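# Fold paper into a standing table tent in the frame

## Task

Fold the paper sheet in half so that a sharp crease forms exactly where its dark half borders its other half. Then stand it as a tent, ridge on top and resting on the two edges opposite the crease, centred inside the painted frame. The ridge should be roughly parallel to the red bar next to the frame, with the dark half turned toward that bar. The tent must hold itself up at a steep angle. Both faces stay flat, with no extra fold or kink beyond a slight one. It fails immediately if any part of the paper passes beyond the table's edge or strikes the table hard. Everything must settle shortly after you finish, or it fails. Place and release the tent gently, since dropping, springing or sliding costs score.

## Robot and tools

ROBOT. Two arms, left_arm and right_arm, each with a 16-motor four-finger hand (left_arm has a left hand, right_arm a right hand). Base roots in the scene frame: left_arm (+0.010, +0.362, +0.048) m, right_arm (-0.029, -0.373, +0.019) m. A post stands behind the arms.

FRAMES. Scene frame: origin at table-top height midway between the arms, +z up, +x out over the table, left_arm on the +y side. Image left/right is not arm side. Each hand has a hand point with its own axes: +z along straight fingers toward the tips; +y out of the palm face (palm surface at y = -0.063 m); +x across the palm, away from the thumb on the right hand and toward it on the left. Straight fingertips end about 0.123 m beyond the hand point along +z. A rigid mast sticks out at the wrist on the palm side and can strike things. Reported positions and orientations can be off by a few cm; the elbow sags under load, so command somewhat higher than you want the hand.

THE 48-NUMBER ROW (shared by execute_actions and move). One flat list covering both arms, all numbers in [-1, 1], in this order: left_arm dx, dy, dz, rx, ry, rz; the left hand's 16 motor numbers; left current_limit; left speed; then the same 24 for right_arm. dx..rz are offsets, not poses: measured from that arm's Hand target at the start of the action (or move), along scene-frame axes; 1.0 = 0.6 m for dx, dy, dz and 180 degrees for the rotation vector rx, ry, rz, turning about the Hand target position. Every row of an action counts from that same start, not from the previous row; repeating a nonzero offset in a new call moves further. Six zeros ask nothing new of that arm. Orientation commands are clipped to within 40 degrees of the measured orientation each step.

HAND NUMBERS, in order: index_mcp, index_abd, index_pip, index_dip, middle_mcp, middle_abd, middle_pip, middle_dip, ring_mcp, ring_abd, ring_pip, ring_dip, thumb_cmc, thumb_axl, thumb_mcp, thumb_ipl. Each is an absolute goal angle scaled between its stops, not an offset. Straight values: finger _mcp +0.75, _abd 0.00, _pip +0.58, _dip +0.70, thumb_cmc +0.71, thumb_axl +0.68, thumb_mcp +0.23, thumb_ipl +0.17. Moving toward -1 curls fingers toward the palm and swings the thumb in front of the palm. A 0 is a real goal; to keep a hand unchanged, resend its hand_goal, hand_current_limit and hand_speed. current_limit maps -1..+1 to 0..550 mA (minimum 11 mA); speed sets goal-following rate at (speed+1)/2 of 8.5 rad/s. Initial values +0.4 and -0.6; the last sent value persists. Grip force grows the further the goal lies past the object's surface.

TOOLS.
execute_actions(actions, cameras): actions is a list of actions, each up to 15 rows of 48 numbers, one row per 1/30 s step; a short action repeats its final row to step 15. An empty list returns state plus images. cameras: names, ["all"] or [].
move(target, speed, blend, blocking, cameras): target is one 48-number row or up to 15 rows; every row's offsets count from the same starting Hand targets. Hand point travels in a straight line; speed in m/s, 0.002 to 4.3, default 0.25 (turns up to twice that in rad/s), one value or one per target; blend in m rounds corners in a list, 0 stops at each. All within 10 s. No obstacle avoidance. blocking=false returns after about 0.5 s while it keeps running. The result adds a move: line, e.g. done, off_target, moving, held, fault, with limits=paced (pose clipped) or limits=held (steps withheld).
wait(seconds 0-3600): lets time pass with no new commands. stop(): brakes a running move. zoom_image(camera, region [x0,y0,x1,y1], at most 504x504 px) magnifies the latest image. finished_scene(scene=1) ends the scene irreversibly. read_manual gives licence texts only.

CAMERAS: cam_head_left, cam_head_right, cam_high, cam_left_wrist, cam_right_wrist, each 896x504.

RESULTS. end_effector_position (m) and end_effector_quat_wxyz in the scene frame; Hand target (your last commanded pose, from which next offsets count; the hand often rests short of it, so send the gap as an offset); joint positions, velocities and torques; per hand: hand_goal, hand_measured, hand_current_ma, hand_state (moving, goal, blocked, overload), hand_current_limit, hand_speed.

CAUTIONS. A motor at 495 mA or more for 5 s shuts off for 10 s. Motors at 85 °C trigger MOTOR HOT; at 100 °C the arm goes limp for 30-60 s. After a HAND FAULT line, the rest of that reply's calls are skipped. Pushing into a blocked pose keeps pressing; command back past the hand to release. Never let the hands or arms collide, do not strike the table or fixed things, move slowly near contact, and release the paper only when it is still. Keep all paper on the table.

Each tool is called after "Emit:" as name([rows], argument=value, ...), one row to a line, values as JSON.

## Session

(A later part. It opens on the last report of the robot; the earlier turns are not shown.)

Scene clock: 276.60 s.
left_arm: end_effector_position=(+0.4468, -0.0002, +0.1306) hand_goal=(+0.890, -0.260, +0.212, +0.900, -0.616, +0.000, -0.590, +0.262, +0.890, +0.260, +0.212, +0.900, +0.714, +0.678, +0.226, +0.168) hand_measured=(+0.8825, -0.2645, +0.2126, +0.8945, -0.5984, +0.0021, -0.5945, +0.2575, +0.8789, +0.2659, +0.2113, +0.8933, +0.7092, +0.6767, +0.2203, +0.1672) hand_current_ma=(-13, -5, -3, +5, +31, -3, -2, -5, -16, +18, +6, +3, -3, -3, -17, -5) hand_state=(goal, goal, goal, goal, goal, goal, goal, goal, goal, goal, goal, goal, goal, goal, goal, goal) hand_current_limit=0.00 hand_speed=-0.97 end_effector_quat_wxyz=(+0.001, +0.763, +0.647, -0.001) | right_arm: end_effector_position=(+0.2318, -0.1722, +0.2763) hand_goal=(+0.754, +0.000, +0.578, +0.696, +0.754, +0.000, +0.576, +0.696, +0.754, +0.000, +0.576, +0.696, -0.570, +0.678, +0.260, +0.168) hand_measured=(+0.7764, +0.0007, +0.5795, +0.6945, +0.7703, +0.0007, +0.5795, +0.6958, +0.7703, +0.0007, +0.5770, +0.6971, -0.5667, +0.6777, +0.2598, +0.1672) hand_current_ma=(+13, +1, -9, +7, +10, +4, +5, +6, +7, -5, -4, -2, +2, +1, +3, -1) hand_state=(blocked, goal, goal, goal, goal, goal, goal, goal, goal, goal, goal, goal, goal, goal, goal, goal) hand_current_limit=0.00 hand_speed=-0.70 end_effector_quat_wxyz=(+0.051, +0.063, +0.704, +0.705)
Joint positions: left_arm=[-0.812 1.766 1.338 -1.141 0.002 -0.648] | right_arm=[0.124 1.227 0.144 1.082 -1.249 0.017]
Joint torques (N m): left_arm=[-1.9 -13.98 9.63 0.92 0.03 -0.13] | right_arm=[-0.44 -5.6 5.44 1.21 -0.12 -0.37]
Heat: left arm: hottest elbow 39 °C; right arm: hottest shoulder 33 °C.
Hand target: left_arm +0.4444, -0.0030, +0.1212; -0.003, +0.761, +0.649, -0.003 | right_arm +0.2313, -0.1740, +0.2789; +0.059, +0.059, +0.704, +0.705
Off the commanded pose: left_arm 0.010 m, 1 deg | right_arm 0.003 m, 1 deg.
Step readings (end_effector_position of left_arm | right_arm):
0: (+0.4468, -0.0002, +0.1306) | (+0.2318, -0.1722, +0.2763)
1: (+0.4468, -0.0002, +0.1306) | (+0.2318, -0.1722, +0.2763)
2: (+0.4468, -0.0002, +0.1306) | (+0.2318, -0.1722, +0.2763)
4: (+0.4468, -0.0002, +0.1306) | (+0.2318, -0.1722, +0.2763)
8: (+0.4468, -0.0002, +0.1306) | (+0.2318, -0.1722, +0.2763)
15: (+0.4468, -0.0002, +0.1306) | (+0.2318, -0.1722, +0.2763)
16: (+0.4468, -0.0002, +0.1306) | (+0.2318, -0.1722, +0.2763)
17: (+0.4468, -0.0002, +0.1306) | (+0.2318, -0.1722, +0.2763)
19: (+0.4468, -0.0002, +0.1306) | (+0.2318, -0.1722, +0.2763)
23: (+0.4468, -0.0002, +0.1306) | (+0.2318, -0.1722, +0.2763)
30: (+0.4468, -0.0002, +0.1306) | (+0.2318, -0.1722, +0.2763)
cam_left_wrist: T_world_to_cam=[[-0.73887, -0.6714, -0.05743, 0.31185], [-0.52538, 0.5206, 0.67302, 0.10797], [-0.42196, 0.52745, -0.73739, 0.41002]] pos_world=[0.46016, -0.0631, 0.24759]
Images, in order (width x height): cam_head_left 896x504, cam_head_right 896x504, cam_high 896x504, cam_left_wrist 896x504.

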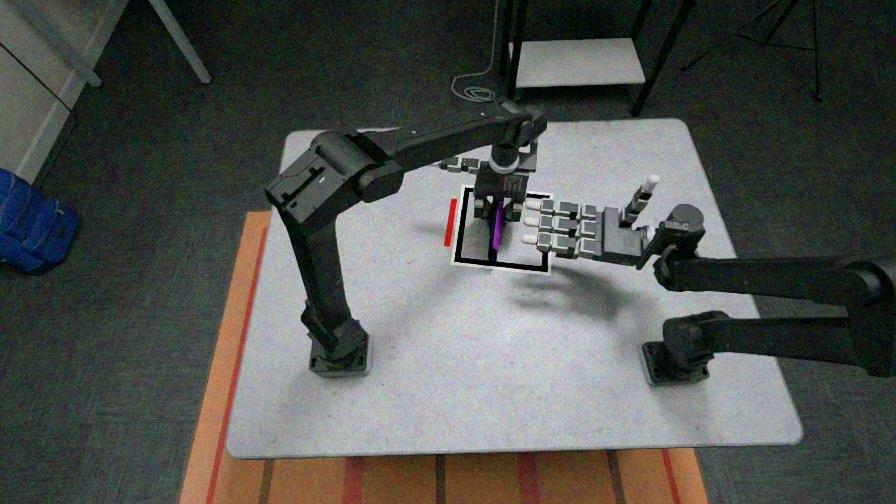

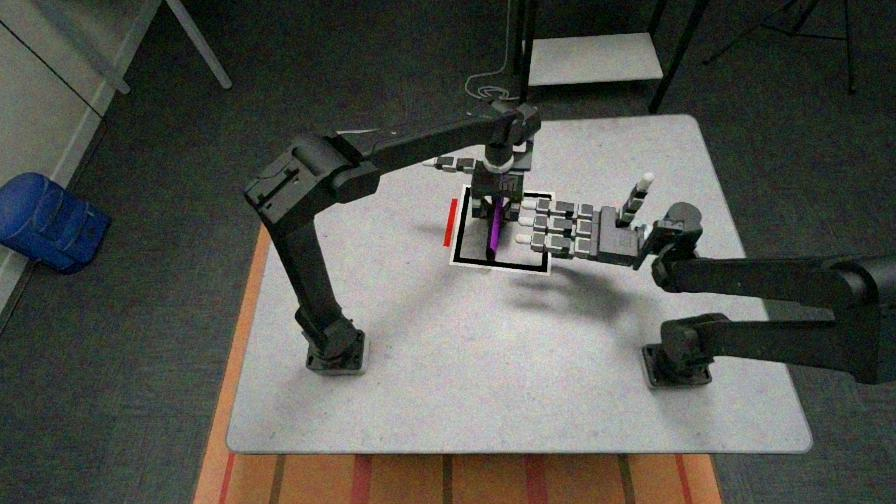

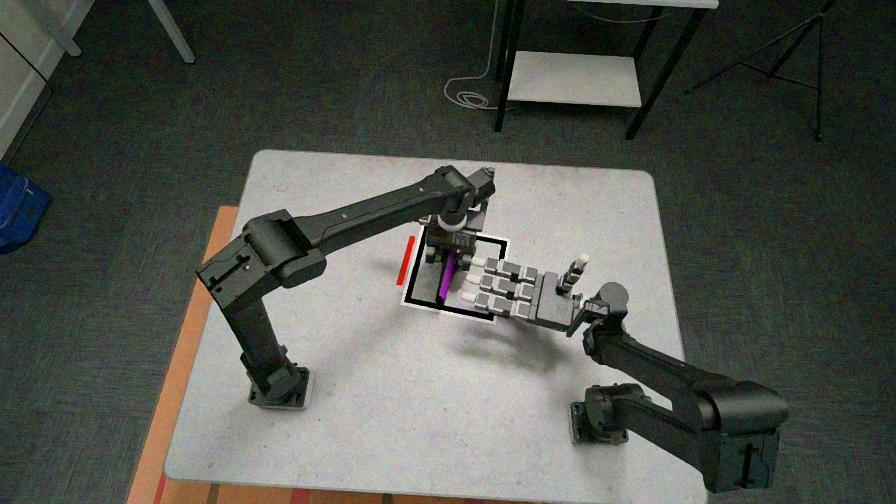

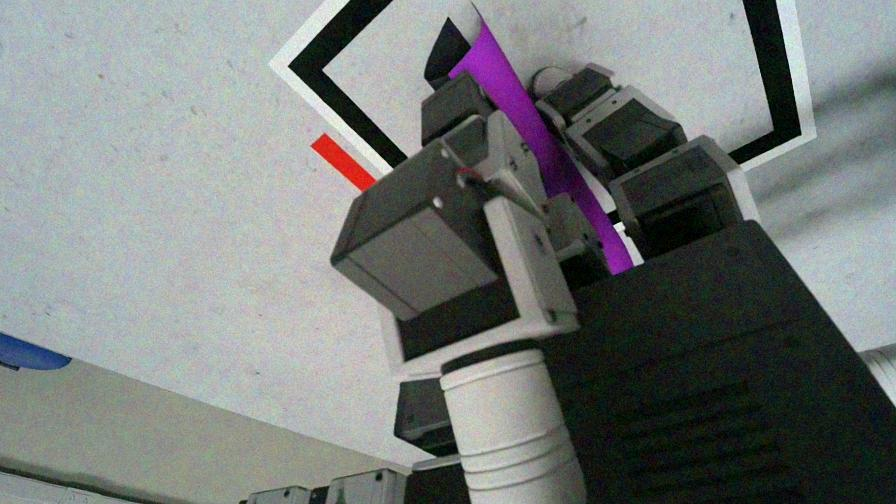

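Emit:
execute_actions([
  [[0,0,0,0,0,0,0.890,-0.40,0.212,0.899,-0.616,0,-0.591,0.261,0.890,0.40,0.212,0.899,0.714,0.678,0.226,0.168,0.0,-0.97,0,0,0,0,0,0,0.754,0.0,0.577,0.696,0.754,0,0.576,0.696,0.754,0,0.576,0.696,-0.571,0.678,0.260,0.168,0.0,-0.7]],
  [[0,0,0,0,0,0,0.890,-0.40,0.212,0.899,-0.616,0,-0.591,0.261,0.890,0.40,0.212,0.899,0.714,0.678,0.226,0.168,0.0,-0.97,0,0,0,0,0,0,0.754,0.0,0.577,0.696,0.754,0,0.576,0.696,0.754,0,0.576,0.696,-0.571,0.678,0.260,0.168,0.0,-0.7]],
  [[0,0,0,0,0,0,0.890,-0.54,0.212,0.899,-0.616,0,-0.591,0.261,0.890,0.54,0.212,0.899,0.714,0.678,0.226,0.168,0.0,-0.95,0,0,0,0,0,0,0.754,0.0,0.577,0.696,0.754,0,0.576,0.696,0.754,0,0.576,0.696,-0.571,0.678,0.260,0.168,0.0,-0.7]],
  [[0,0,0,0,0,0,0.890,-0.54,0.212,0.899,-0.616,0,-0.591,0.261,0.890,0.54,0.212,0.899,0.714,0.678,0.226,0.168,0.0,-0.95,0,0,0,0,0,0,0.754,0.0,0.577,0.696,0.754,0,0.576,0.696,0.754,0,0.576,0.696,-0.571,0.678,0.260,0.168,0.0,-0.7]],
], cameras=["cam_head_left","cam_high","cam_left_wrist","cam_head_right"])

Emit:
zoom_image(camera="cam_head_left", region=[465, 205, 525, 265])

Emit:
zoom_image(camera="cam_high", region=[405, 250, 465, 310])

Emit:
zoom_image(camera="cam_head_right", region=[460, 205, 520, 265])

Emit:
zoom_image(camera="cam_left_wrist", region=[400, 0, 660, 280])

Scene clock: 280.70 s.
left_arm: end_effector_position=(+0.4468, -0.0002, +0.1306) hand_goal=(+0.890, -0.540, +0.212, +0.900, -0.616, +0.000, -0.590, +0.262, +0.890, +0.540, +0.212, +0.900, +0.714, +0.678, +0.226, +0.168) hand_measured=(+0.8825, -0.3978, +0.2126, +0.8945, -0.5984, +0.0021, -0.5945, +0.2588, +0.8777, +0.3977, +0.2113, +0.8933, +0.7092, +0.6767, +0.2203, +0.1672) hand_current_ma=(-10, +186, -7, +9, +24, +5, -2, -5, -24, -174, +5, -3, -5, -6, -14, -6) hand_state=(goal, blocked, goal, goal, goal, goal, goal, goal, goal, blocked, goal, goal, goal, goal, goal, goal) hand_current_limit=0.00 hand_speed=-0.95 end_effector_quat_wxyz=(+0.001, +0.763, +0.647, -0.001) | right_arm: end_effector_position=(+0.2318, -0.1722, +0.2763) hand_goal=(+0.754, +0.000, +0.578, +0.696, +0.754, +0.000, +0.576, +0.696, +0.754, +0.000, +0.576, +0.696, -0.570, +0.678, +0.260, +0.168) hand_measured=(+0.7764, +0.0007, +0.5795, +0.6945, +0.7703, -0.0008, +0.5782, +0.6958, +0.7703, +0.0007, +0.5770, +0.6971, -0.5667, +0.6777, +0.2598, +0.1662) hand_current_ma=(+11, +3, -6, +7, +11, +4, +3, +12, +9, -2, -5, -5, +8, -1, -2, +3) hand_state=(blocked, goal, goal, goal, goal, goal, goal, goal, goal, goal, goal, goal, goal, goal, goal, goal) hand_current_limit=0.00 hand_speed=-0.70 end_effector_quat_wxyz=(+0.051, +0.063, +0.704, +0.705)
Joint positions: left_arm=[-0.812 1.766 1.338 -1.141 0.002 -0.648] | right_arm=[0.124 1.227 0.144 1.082 -1.249 0.017]
Joint torques (N m): left_arm=[-1.96 -13.92 9.65 0.92 0.03 -0.13] | right_arm=[0.15 -5.77 5.59 1.26 -0.17 -0.35]
Heat: left arm: hottest elbow 39 °C; right arm: hottest shoulder 33 °C.
Hand target: left_arm +0.4444, -0.0030, +0.1212; -0.003, +0.761, +0.649, -0.003 | right_arm +0.2313, -0.1740, +0.2789; +0.059, +0.059, +0.704, +0.705
Off the commanded pose: left_arm 0.010 m, 1 deg | right_arm 0.003 m, 1 deg.
Step readings (end_effector_position of left_arm | right_arm):
0: (+0.4468, -0.0002, +0.1306) | (+0.2318, -0.1722, +0.2763)
1: (+0.4468, -0.0002, +0.1306) | (+0.2318, -0.1722, +0.2763)
2: (+0.4468, -0.0002, +0.1306) | (+0.2318, -0.1722, +0.2763)
4: (+0.4468, -0.0002, +0.1306) | (+0.2318, -0.1722, +0.2763)
8: (+0.4468, -0.0002, +0.1306) | (+0.2318, -0.1722, +0.2763)
15: (+0.4468, -0.0002, +0.1306) | (+0.2318, -0.1722, +0.2763)
16: (+0.4468, -0.0002, +0.1306) | (+0.2318, -0.1722, +0.2763)
17: (+0.4468, -0.0002, +0.1306) | (+0.2318, -0.1722, +0.2763)
19: (+0.4468, -0.0002, +0.1306) | (+0.2318, -0.1722, +0.2763)
23: (+0.4468, -0.0002, +0.1306) | (+0.2318, -0.1722, +0.2763)
30: (+0.4468, -0.0002, +0.1306) | (+0.2318, -0.1722, +0.2763)
31: (+0.4468, -0.0002, +0.1306) | (+0.2318, -0.1722, +0.2763)
32: (+0.4468, -0.0002, +0.1306) | (+0.2318, -0.1722, +0.2763)
34: (+0.4468, -0.0002, +0.1306) | (+0.2318, -0.1722, +0.2763)
38: (+0.4468, -0.0002, +0.1306) | (+0.2318, -0.1722, +0.2763)
45: (+0.4468, -0.0002, +0.1306) | (+0.2318, -0.1722, +0.2763)
46: (+0.4468, -0.0002, +0.1306) | (+0.2318, -0.1722, +0.2763)
47: (+0.4468, -0.0002, +0.1306) | (+0.2318, -0.1722, +0.2763)
49: (+0.4468, -0.0002, +0.1306) | (+0.2318, -0.1722, +0.2763)
53: (+0.4468, -0.0002, +0.1306) | (+0.2318, -0.1722, +0.2763)
60: (+0.4468, -0.0002, +0.1306) | (+0.2318, -0.1722, +0.2763)
cam_left_wrist: T_world_to_cam=[[-0.73887, -0.6714, -0.05743, 0.31185], [-0.52538, 0.5206, 0.67302, 0.10797], [-0.42196, 0.52745, -0.73739, 0.41002]] pos_world=[0.46016, -0.0631, 0.24759]
Images, in order (width x height): cam_head_left 896x504, cam_head_right 896x504, cam_high 896x504, cam_left_wrist 896x504.

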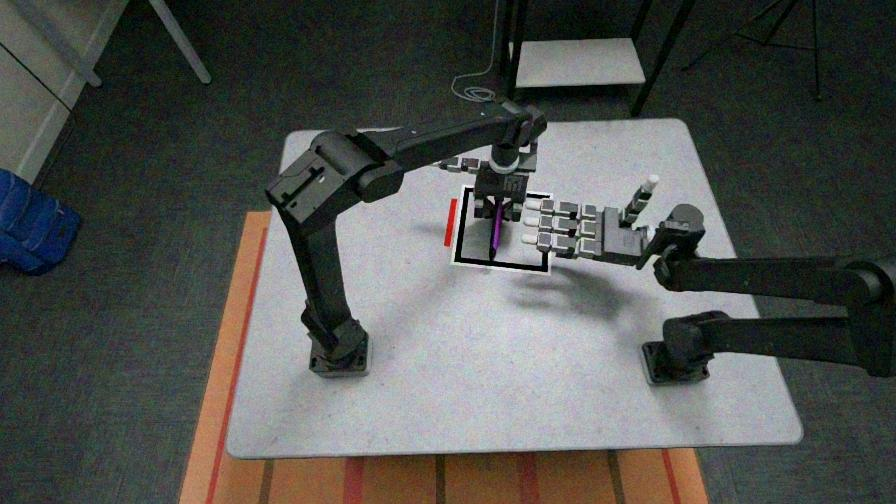

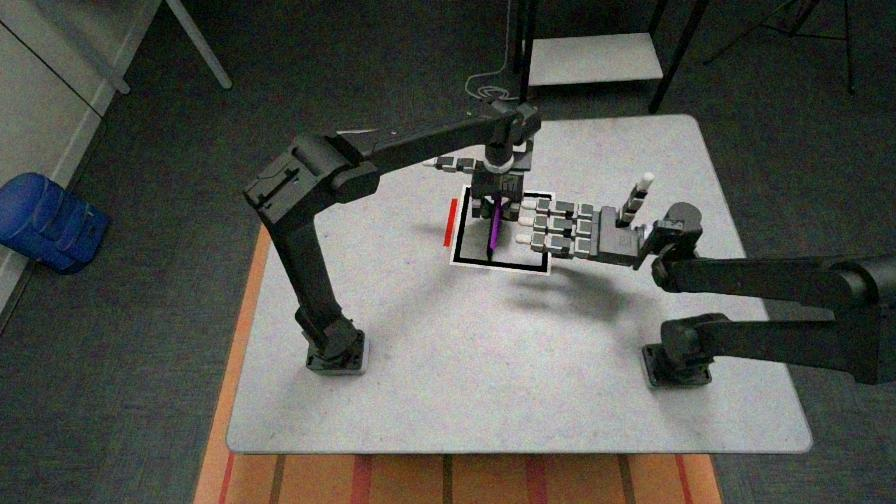

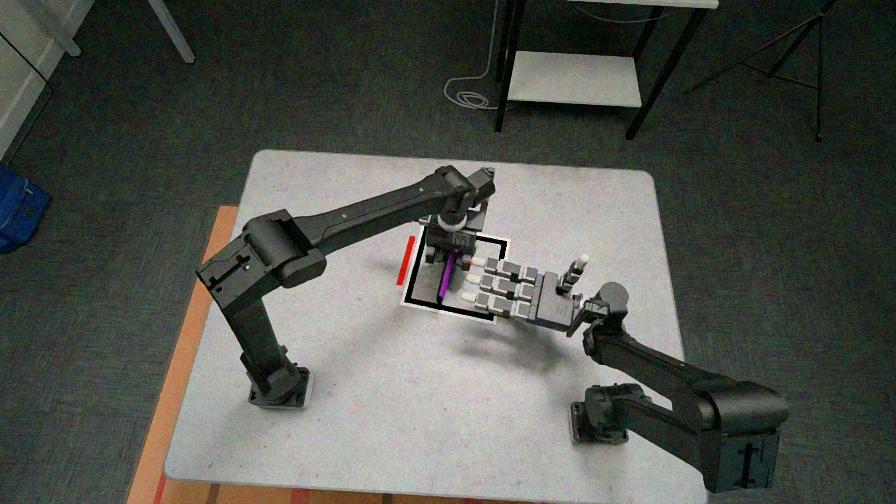

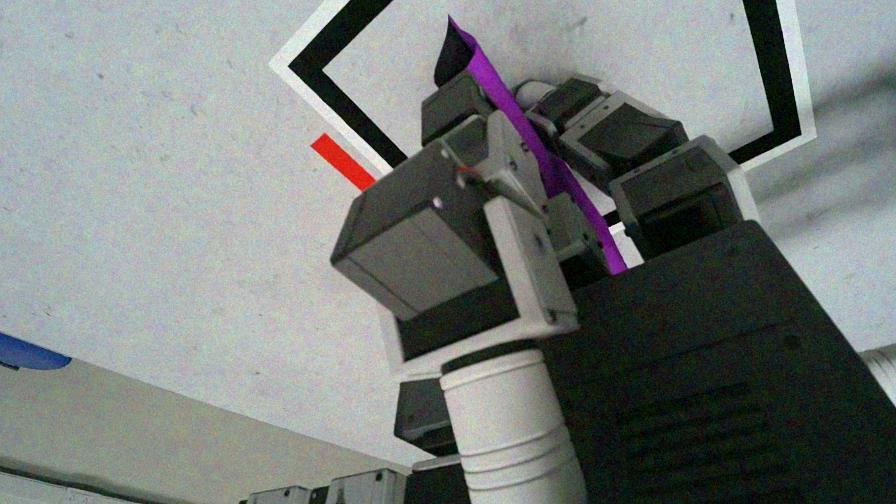

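Scaled by 8.400 from the camera's image (finer frame: 1280x720).

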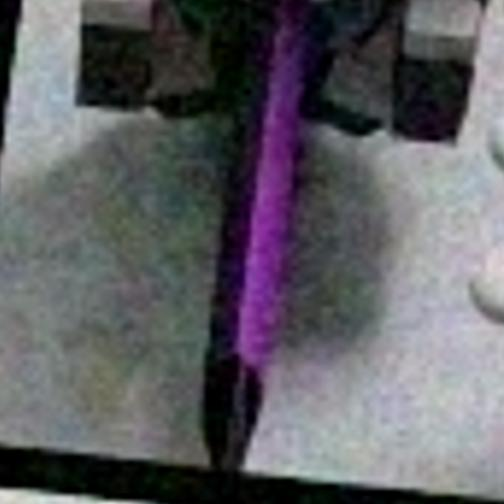

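Scaled by 8.400 from the camera's image (finer frame: 1280x720).

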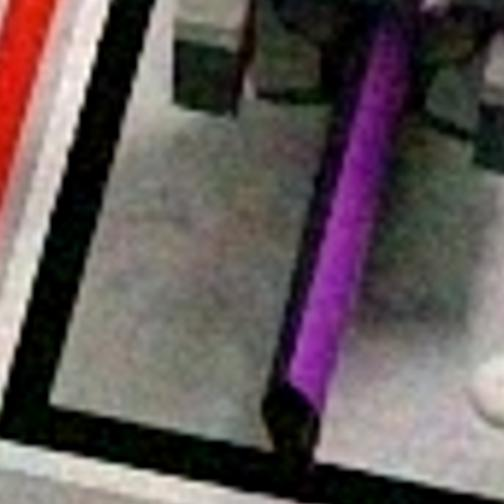

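Scaled by 8.400 from the camera's image (finer frame: 1280x720).

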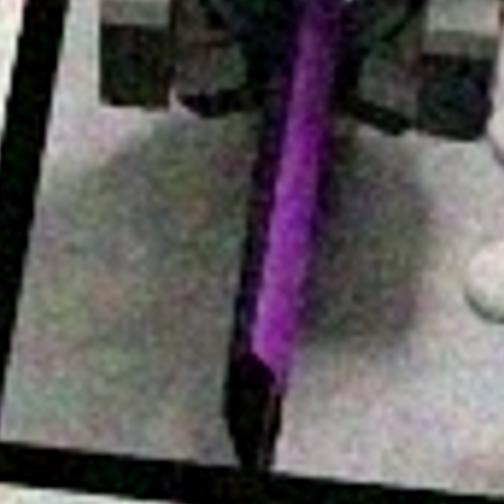

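Scaled by 1.800 from the camera's image (finer frame: 1280x720).

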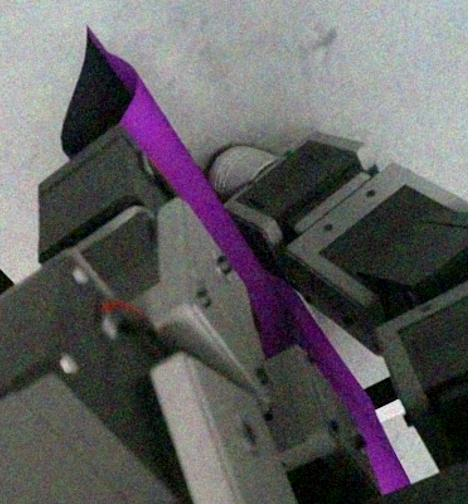

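Emit:
move(target=[0,0,0.3067,0,0,0,0.890,-0.54,0.212,0.899,-0.616,0,-0.591,0.261,0.890,0.54,0.212,0.899,0.714,0.678,0.226,0.168,0.0,-0.95,0,0,0,0,0,0,0.754,0.0,0.577,0.696,0.754,0,0.576,0.696,0.754,0,0.576,0.696,-0.571,0.678,0.260,0.168,0.0,-0.7], speed=0.08, cameras=["cam_head_left","cam_head_right","cam_high","cam_left_wrist"])

Emit:
zoom_image(camera="cam_head_left", region=[465, 165, 525, 225])

Emit:
zoom_image(camera="cam_head_right", region=[460, 165, 520, 225])

Emit:
zoom_image(camera="cam_high", region=[415, 225, 475, 285])

Scene clock: 287.43 s.
left_arm: end_effector_position=(+0.4416, +0.0053, +0.2861) hand_goal=(+0.890, -0.540, +0.212, +0.900, -0.616, +0.000, -0.590, +0.262, +0.890, +0.540, +0.212, +0.900, +0.714, +0.678, +0.226, +0.168) hand_measured=(+0.8837, -0.3978, +0.2113, +0.8945, -0.5984, +0.0021, -0.5945, +0.2588, +0.8777, +0.3977, +0.2113, +0.8933, +0.7079, +0.6767, +0.2203, +0.1672) hand_current_ma=(-16, +180, -4, +5, +40, +6, -5, -8, -11, -171, +11, +1, -12, -10, -14, +0) hand_state=(goal, blocked, goal, goal, goal, goal, goal, goal, goal, blocked, goal, goal, goal, goal, goal, goal) hand_current_limit=0.00 hand_speed=-0.95 end_effector_quat_wxyz=(-0.021, +0.763, +0.646, -0.002) | right_arm: end_effector_position=(+0.2318, -0.1722, +0.2763) hand_goal=(+0.754, +0.000, +0.578, +0.696, +0.754, +0.000, +0.576, +0.696, +0.754, +0.000, +0.576, +0.696, -0.570, +0.678, +0.260, +0.168) hand_measured=(+0.7764, +0.0007, +0.5795, +0.6945, +0.7716, -0.0008, +0.5782, +0.6971, +0.7703, +0.0007, +0.5757, +0.6971, -0.5667, +0.6788, +0.2608, +0.1672) hand_current_ma=(+10, +0, -9, +6, +7, +3, +0, +7, +9, -3, -4, -4, +8, -2, -2, -1) hand_state=(blocked, goal, goal, goal, goal, goal, goal, goal, goal, goal, goal, goal, goal, goal, goal, goal) hand_current_limit=0.00 hand_speed=-0.70 end_effector_quat_wxyz=(+0.051, +0.063, +0.704, +0.705)
Joint positions: left_arm=[-0.812 1.681 1.651 -1.583 0.002 -0.648] | right_arm=[0.124 1.227 0.144 1.082 -1.249 0.017]
Joint torques (N m): left_arm=[-1.96 -14.74 14.48 0.2 0.05 -0.14] | right_arm=[-0.09 -5.89 5.55 1.25 -0.13 -0.33]
Heat: left arm: hottest elbow 39 °C; right arm: hottest shoulder 33 °C.
Hand target: left_arm +0.4445, -0.0029, +0.3052; -0.003, +0.761, +0.649, -0.003 | right_arm +0.2313, -0.1740, +0.2789; +0.059, +0.059, +0.704, +0.705
Off the commanded pose: left_arm 0.021 m, 2 deg | right_arm 0.003 m, 1 deg.
move: off_target (left_arm)
cam_left_wrist: T_world_to_cam=[[-0.74064, -0.66953, -0.05641, 0.32103], [-0.50439, 0.49856, 0.705, -0.0205], [-0.44389, 0.5506, -0.70696, 0.52036]] pos_world=[0.45841, -0.06135, 0.40044]

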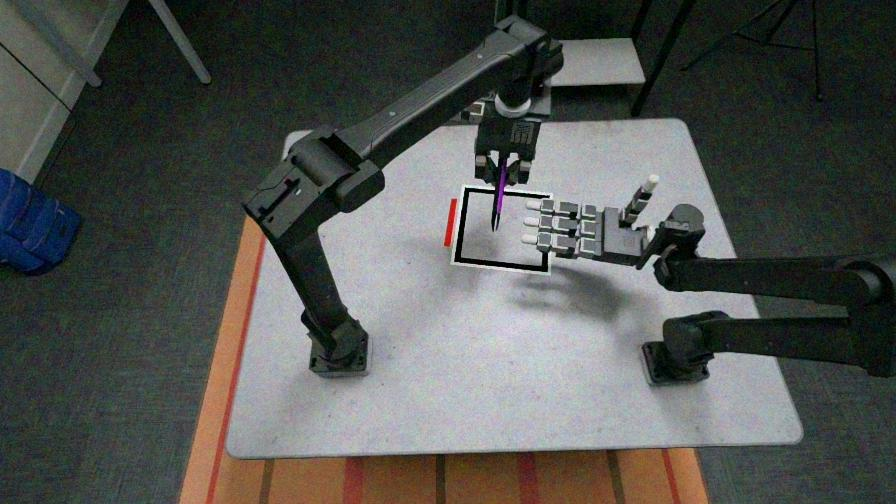

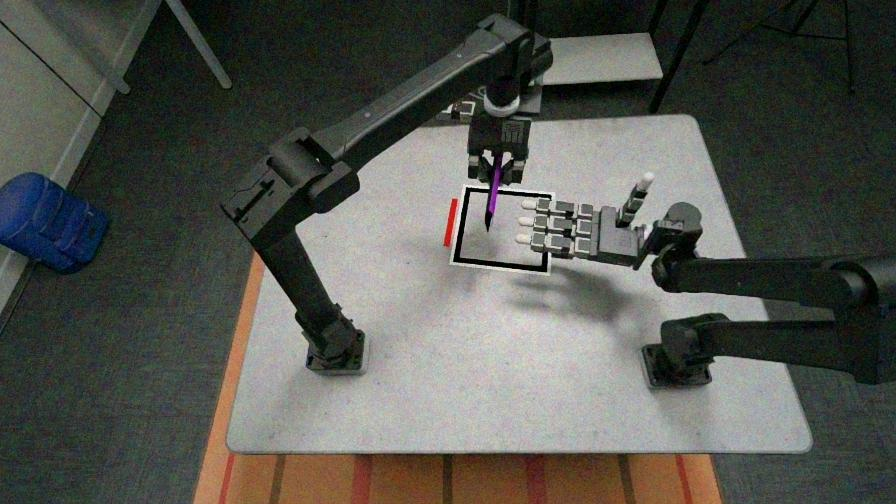

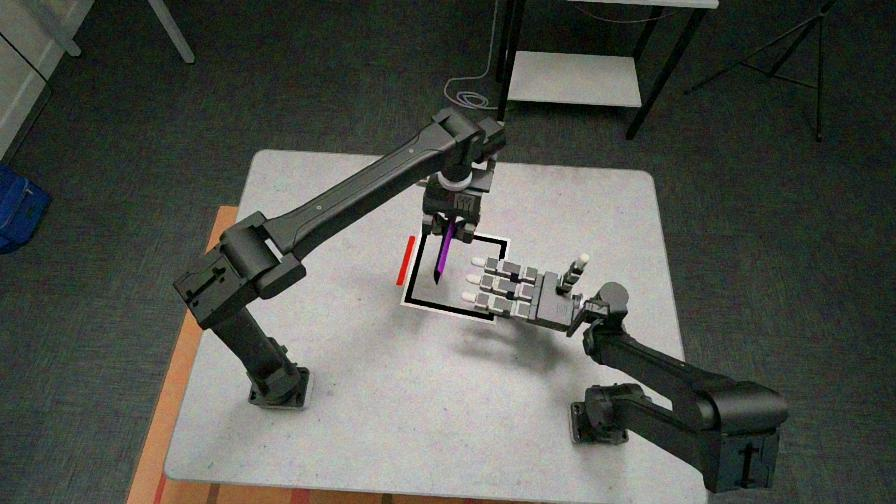

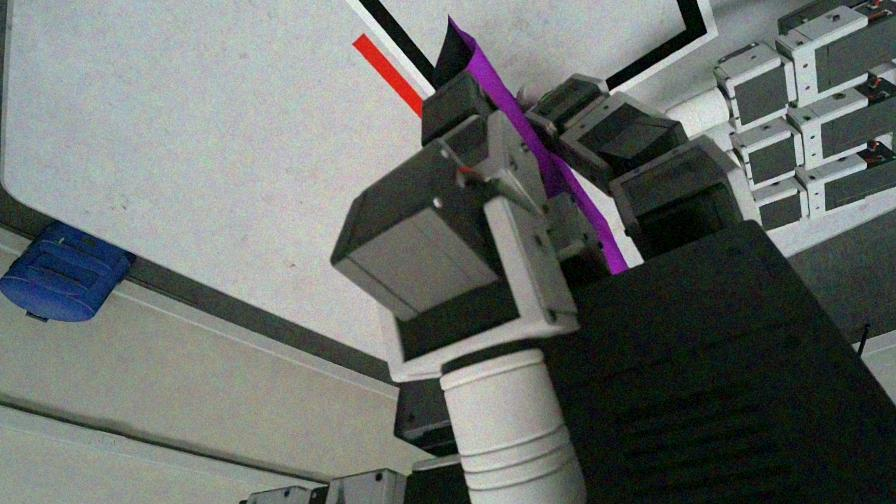

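Scaled by 8.400 from the camera's image (finer frame: 1280x720).

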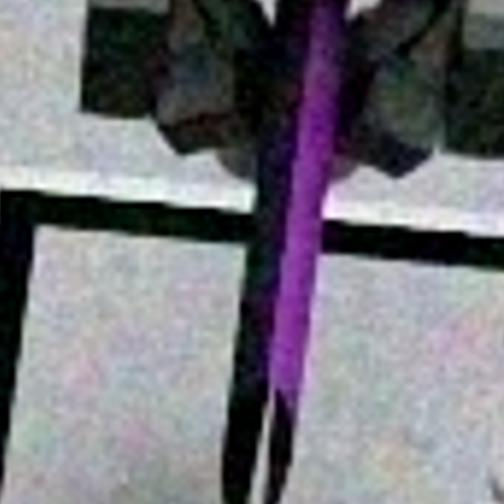

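Scaled by 8.400 from the camera's image (finer frame: 1280x720).

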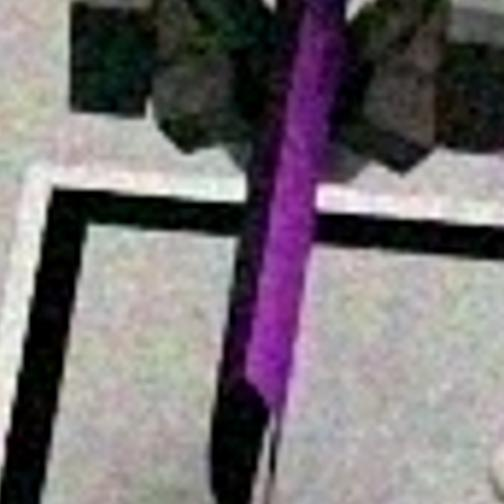

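Scaled by 8.400 from the camera's image (finer frame: 1280x720).

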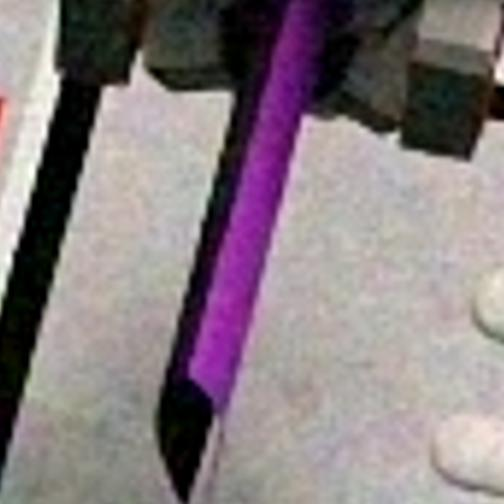

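Emit:
move([
  [0,0,0,0,0,0,0.890,-0.54,0.212,0.899,-0.616,0,-0.591,0.261,0.890,0.54,0.212,0.899,0.714,0.678,0.226,0.168,0.0,-0.95,0.0382,0.060,-0.1165,0,0,0,0.754,0.0,0.577,0.696,0.754,0,0.576,0.696,0.754,0,0.576,0.696,-0.571,0.678,0.260,0.168,0.0,-0.7],
  [0,0,0,0,0,0,0.890,-0.54,0.212,0.899,-0.616,0,-0.591,0.261,0.890,0.54,0.212,0.899,0.714,0.678,0.226,0.168,0.0,-0.95,0.0678,0.245,-0.1198,0,0,0,0.754,0.0,0.577,0.696,0.754,0,0.576,0.696,0.754,0,0.576,0.696,-0.571,0.678,0.260,0.168,0.0,-0.7],
], speed=0.1, blend=[0.01, 0], cameras=["cam_head_left","cam_high","cam_right_wrist","cam_left_wrist"])

Scene clock: 291.30 s.
left_arm: end_effector_position=(+0.4416, +0.0053, +0.2861) hand_goal=(+0.890, -0.540, +0.212, +0.900, -0.616, +0.000, -0.590, +0.262, +0.890, +0.540, +0.212, +0.900, +0.714, +0.678, +0.226, +0.168) hand_measured=(+0.8825, -0.3993, +0.2113, +0.8945, -0.5984, +0.0021, -0.5945, +0.2588, +0.8777, +0.3977, +0.2113, +0.8945, +0.7092, +0.6777, +0.2203, +0.1681) hand_current_ma=(-22, +180, +4, +7, +35, +1, -3, -4, -10, -169, +7, +3, -9, -10, -8, +3) hand_state=(goal, blocked, goal, goal, goal, goal, goal, goal, goal, blocked, goal, goal, goal, goal, goal, goal) hand_current_limit=0.00 hand_speed=-0.95 end_effector_quat_wxyz=(-0.021, +0.763, +0.646, -0.002) | right_arm: end_effector_position=(+0.2666, -0.0319, +0.2116) hand_goal=(+0.754, +0.000, +0.578, +0.696, +0.754, +0.000, +0.576, +0.696, +0.754, +0.000, +0.576, +0.696, -0.570, +0.678, +0.260, +0.168) hand_measured=(+0.7764, +0.0007, +0.5808, +0.6945, +0.7703, +0.0007, +0.5795, +0.6958, +0.7703, +0.0007, +0.5770, +0.6971, -0.5667, +0.6777, +0.2559, +0.1672) hand_current_ma=(+10, +1, -9, +6, +8, +2, +6, +7, +9, -3, -4, -3, +7, -2, -1, +4) hand_state=(blocked, goal, goal, goal, goal, goal, goal, goal, goal, goal, goal, goal, goal, goal, goal, goal) hand_current_limit=0.00 hand_speed=-0.70 end_effector_quat_wxyz=(+0.066, +0.053, +0.703, +0.706)
Joint positions: left_arm=[-0.812 1.681 1.651 -1.583 0.002 -0.648] | right_arm=[0.582 1.802 0.368 1.444 -0.784 -0.011]
Joint torques (N m): left_arm=[-1.96 -15.09 14.54 0.2 0.05 -0.14] | right_arm=[0.79 -9.99 4.22 1.52 0.06 -0.13]
Heat: left arm: hottest elbow 39 °C; right arm: hottest shoulder 32 °C.
Hand target: left_arm +0.4445, -0.0029, +0.3052; -0.003, +0.761, +0.649, -0.003 | right_arm +0.2720, -0.0270, +0.2071; +0.059, +0.059, +0.704, +0.705
Off the commanded pose: left_arm 0.021 m, 2 deg | right_arm 0.009 m, 1 deg.
move: done
cam_left_wrist: T_world_to_cam=[[-0.74064, -0.66953, -0.05641, 0.32103], [-0.50439, 0.49856, 0.705, -0.0205], [-0.44389, 0.5506, -0.70696, 0.52036]] pos_world=[0.45841, -0.06135, 0.40044]
cam_right_wrist: T_world_to_cam=[[0.73863, -0.06819, 0.67065, -0.30047], [0.35175, -0.80971, -0.46973, -0.06906], [0.57507, 0.58286, -0.57409, 0.1082]] pos_world=[0.18401, -0.13947, 0.23119]
Images, in order (width x height): cam_head_left 896x504, cam_high 896x504, cam_left_wrist 896x504, cam_right_wrist 896x504.

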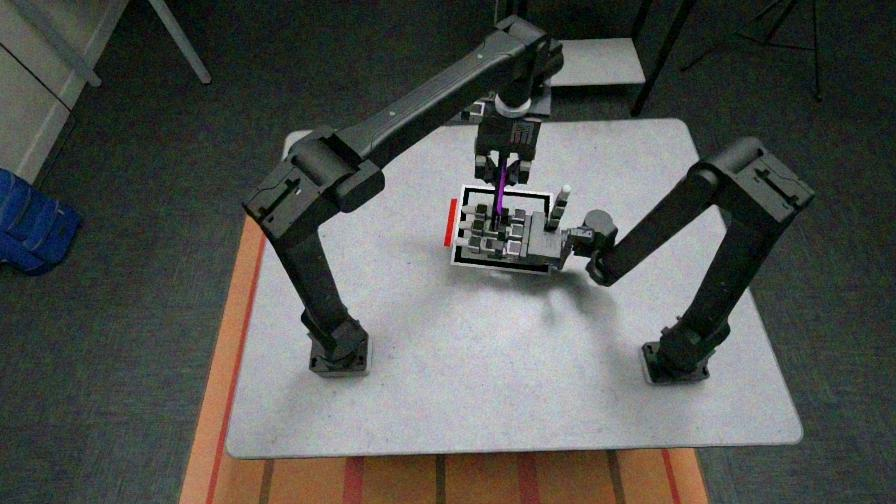

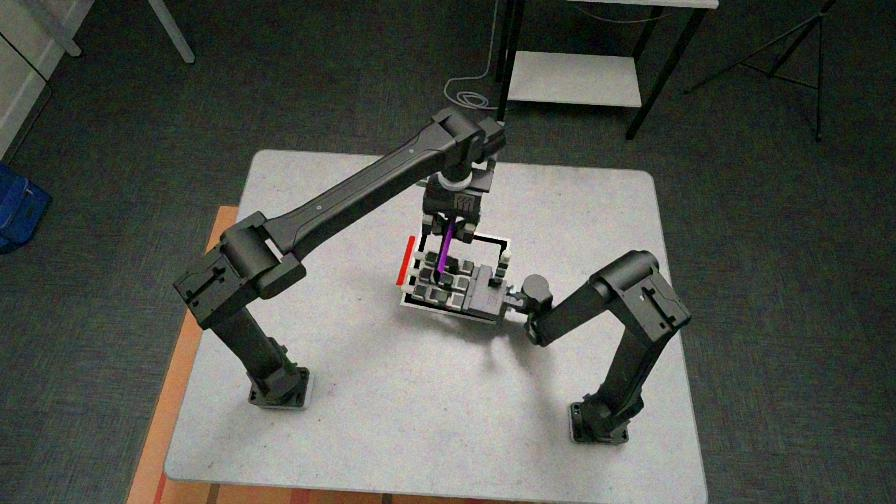

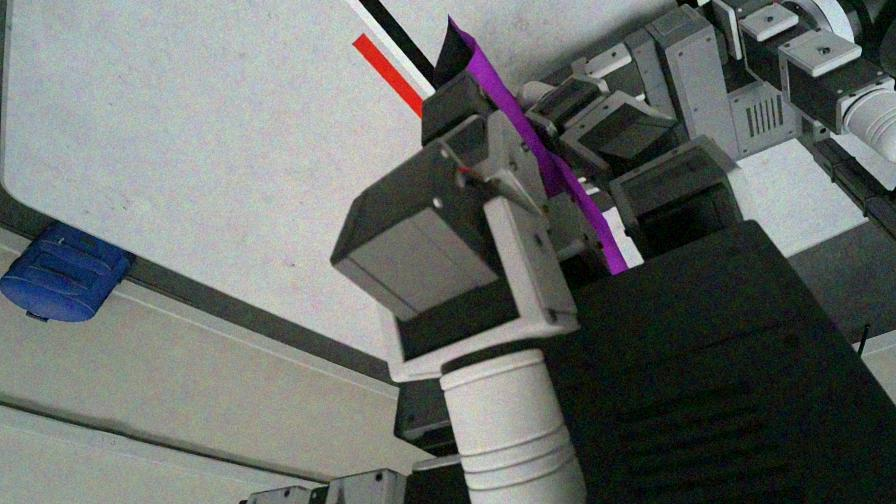

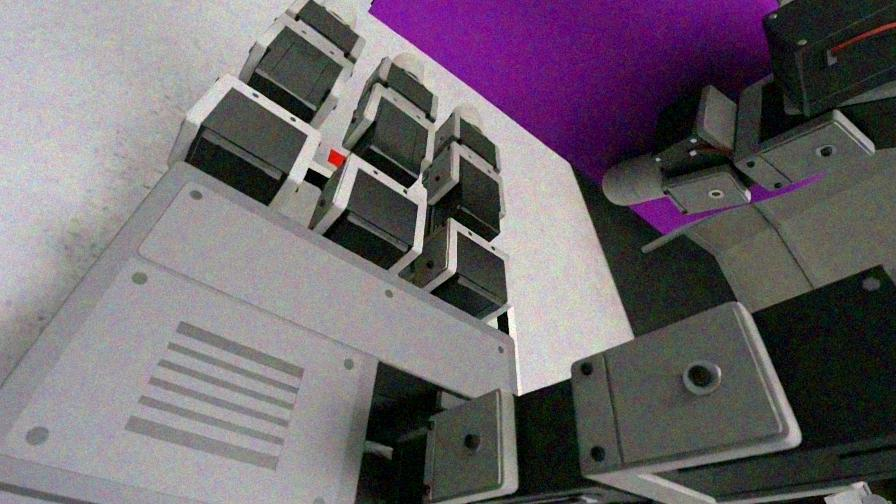

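Emit:
move(target=[0,0,0,0,0,0,0.890,-0.54,0.212,0.899,-0.616,0,-0.591,0.261,0.890,0.54,0.212,0.899,0.714,0.678,0.226,0.168,0.0,-0.95,0.0117,0.170,-0.005,0,0,0,0.754,0.0,0.577,0.696,0.754,0,0.576,0.696,0.754,0,0.576,0.696,-0.571,0.678,0.260,0.168,0.0,-0.7], speed=0.06, cameras=["cam_head_left","cam_head_right","cam_high","cam_right_wrist","cam_left_wrist"])

Scene clock: 295.30 s.
left_arm: end_effector_position=(+0.4416, +0.0053, +0.2861) hand_goal=(+0.890, -0.540, +0.212, +0.900, -0.616, +0.000, -0.590, +0.262, +0.890, +0.540, +0.212, +0.900, +0.714, +0.678, +0.226, +0.168) hand_measured=(+0.8837, -0.3993, +0.2113, +0.8945, -0.5984, +0.0021, -0.5945, +0.2588, +0.8777, +0.3992, +0.2100, +0.8933, +0.7092, +0.6777, +0.2203, +0.1681) hand_current_ma=(-17, +182, +6, +1, +30, -4, -6, -11, -13, -172, +10, -7, +5, -7, -18, -4) hand_state=(goal, blocked, goal, goal, goal, goal, goal, goal, goal, blocked, goal, goal, goal, goal, goal, goal) hand_current_limit=0.00 hand_speed=-0.95 end_effector_quat_wxyz=(-0.021, +0.763, +0.646, -0.002) | right_arm: end_effector_position=(+0.2743, +0.0675, +0.2081) hand_goal=(+0.754, +0.000, +0.578, +0.696, +0.754, +0.000, +0.576, +0.696, +0.754, +0.000, +0.576, +0.696, -0.570, +0.678, +0.260, +0.168) hand_measured=(+0.7764, +0.0007, +0.5795, +0.6945, +0.7703, -0.0008, +0.5795, +0.6971, +0.7703, +0.0007, +0.5770, +0.6971, -0.5667, +0.6777, +0.2608, +0.1691) hand_current_ma=(+6, +4, -10, +1, +9, +7, +5, +8, +7, -4, -2, -4, +3, +0, +2, -1) hand_state=(blocked, goal, goal, goal, goal, goal, goal, goal, goal, goal, goal, goal, goal, goal, goal, goal) hand_current_limit=0.00 hand_speed=-0.70 end_effector_quat_wxyz=(+0.065, +0.055, +0.703, +0.706)
Joint positions: left_arm=[-0.812 1.681 1.651 -1.583 0.002 -0.648] | right_arm=[0.789 1.874 0.564 1.316 -0.575 -0.011]
Joint torques (N m): left_arm=[-1.96 -15.09 14.56 0.2 0.05 -0.14] | right_arm=[1.2 -12.28 6.01 1.69 0.05 -0.13]
Heat: left arm: hottest elbow 39 °C; right arm: hottest shoulder 32 °C.
Hand target: left_arm +0.4445, -0.0029, +0.3052; -0.003, +0.761, +0.649, -0.003 | right_arm +0.2790, +0.0750, +0.2041; +0.059, +0.059, +0.704, +0.705
Off the commanded pose: left_arm 0.021 m, 2 deg | right_arm 0.010 m, 1 deg.
move: done
cam_left_wrist: T_world_to_cam=[[-0.74064, -0.66953, -0.05641, 0.32103], [-0.50439, 0.49856, 0.705, -0.0205], [-0.44389, 0.5506, -0.70696, 0.52036]] pos_world=[0.45841, -0.06135, 0.40044]
cam_right_wrist: T_world_to_cam=[[0.74148, -0.06781, 0.66754, -0.29724], [0.34874, -0.81099, -0.46976, 0.00796], [0.57322, 0.58112, -0.57769, 0.04521]] pos_world=[0.19171, -0.03998, 0.22828]

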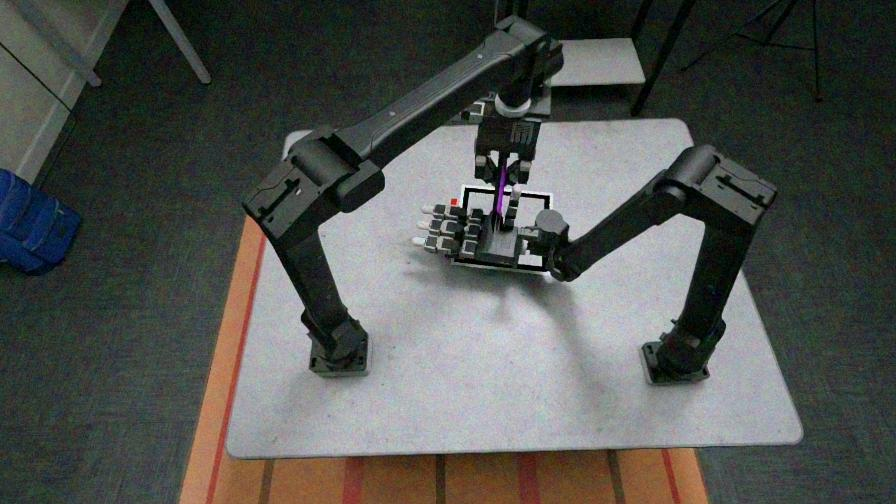

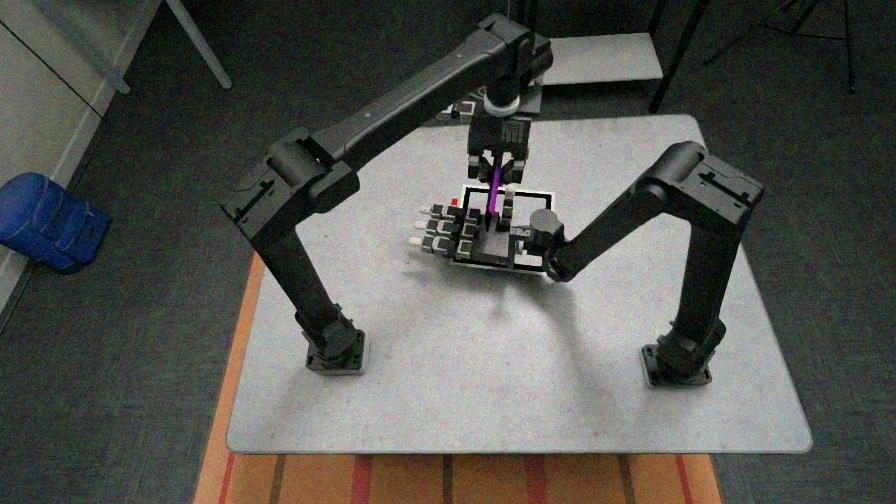

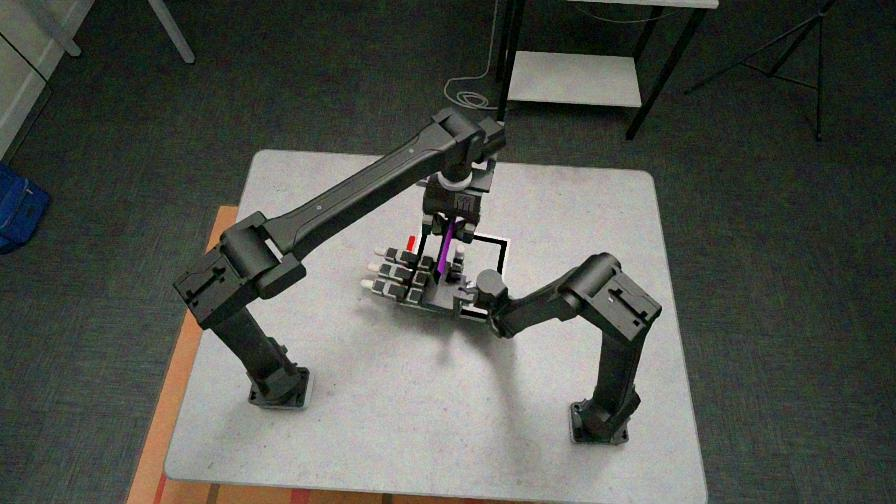

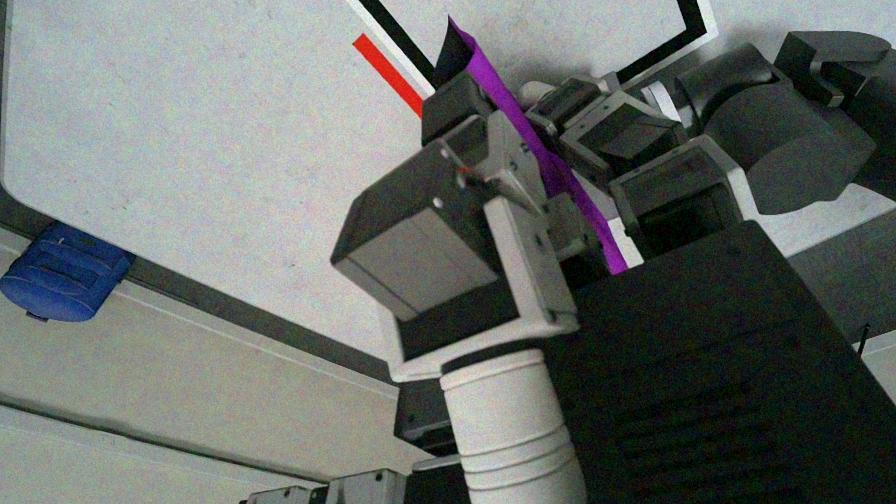

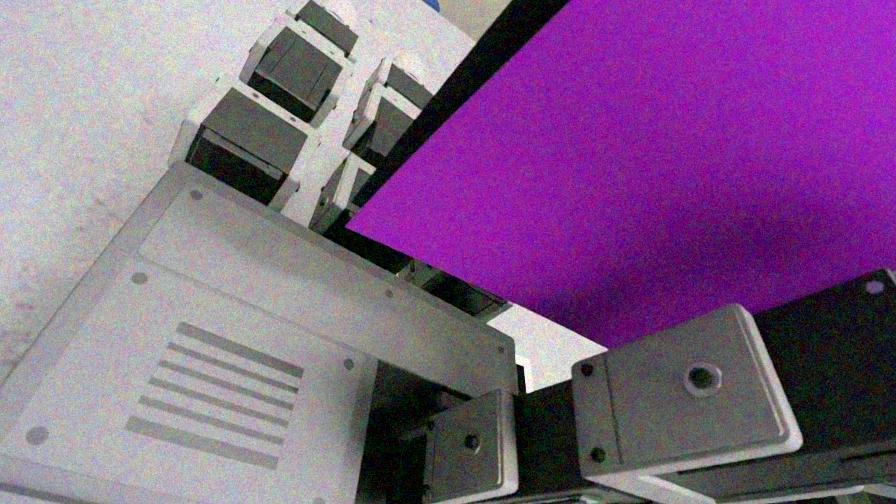

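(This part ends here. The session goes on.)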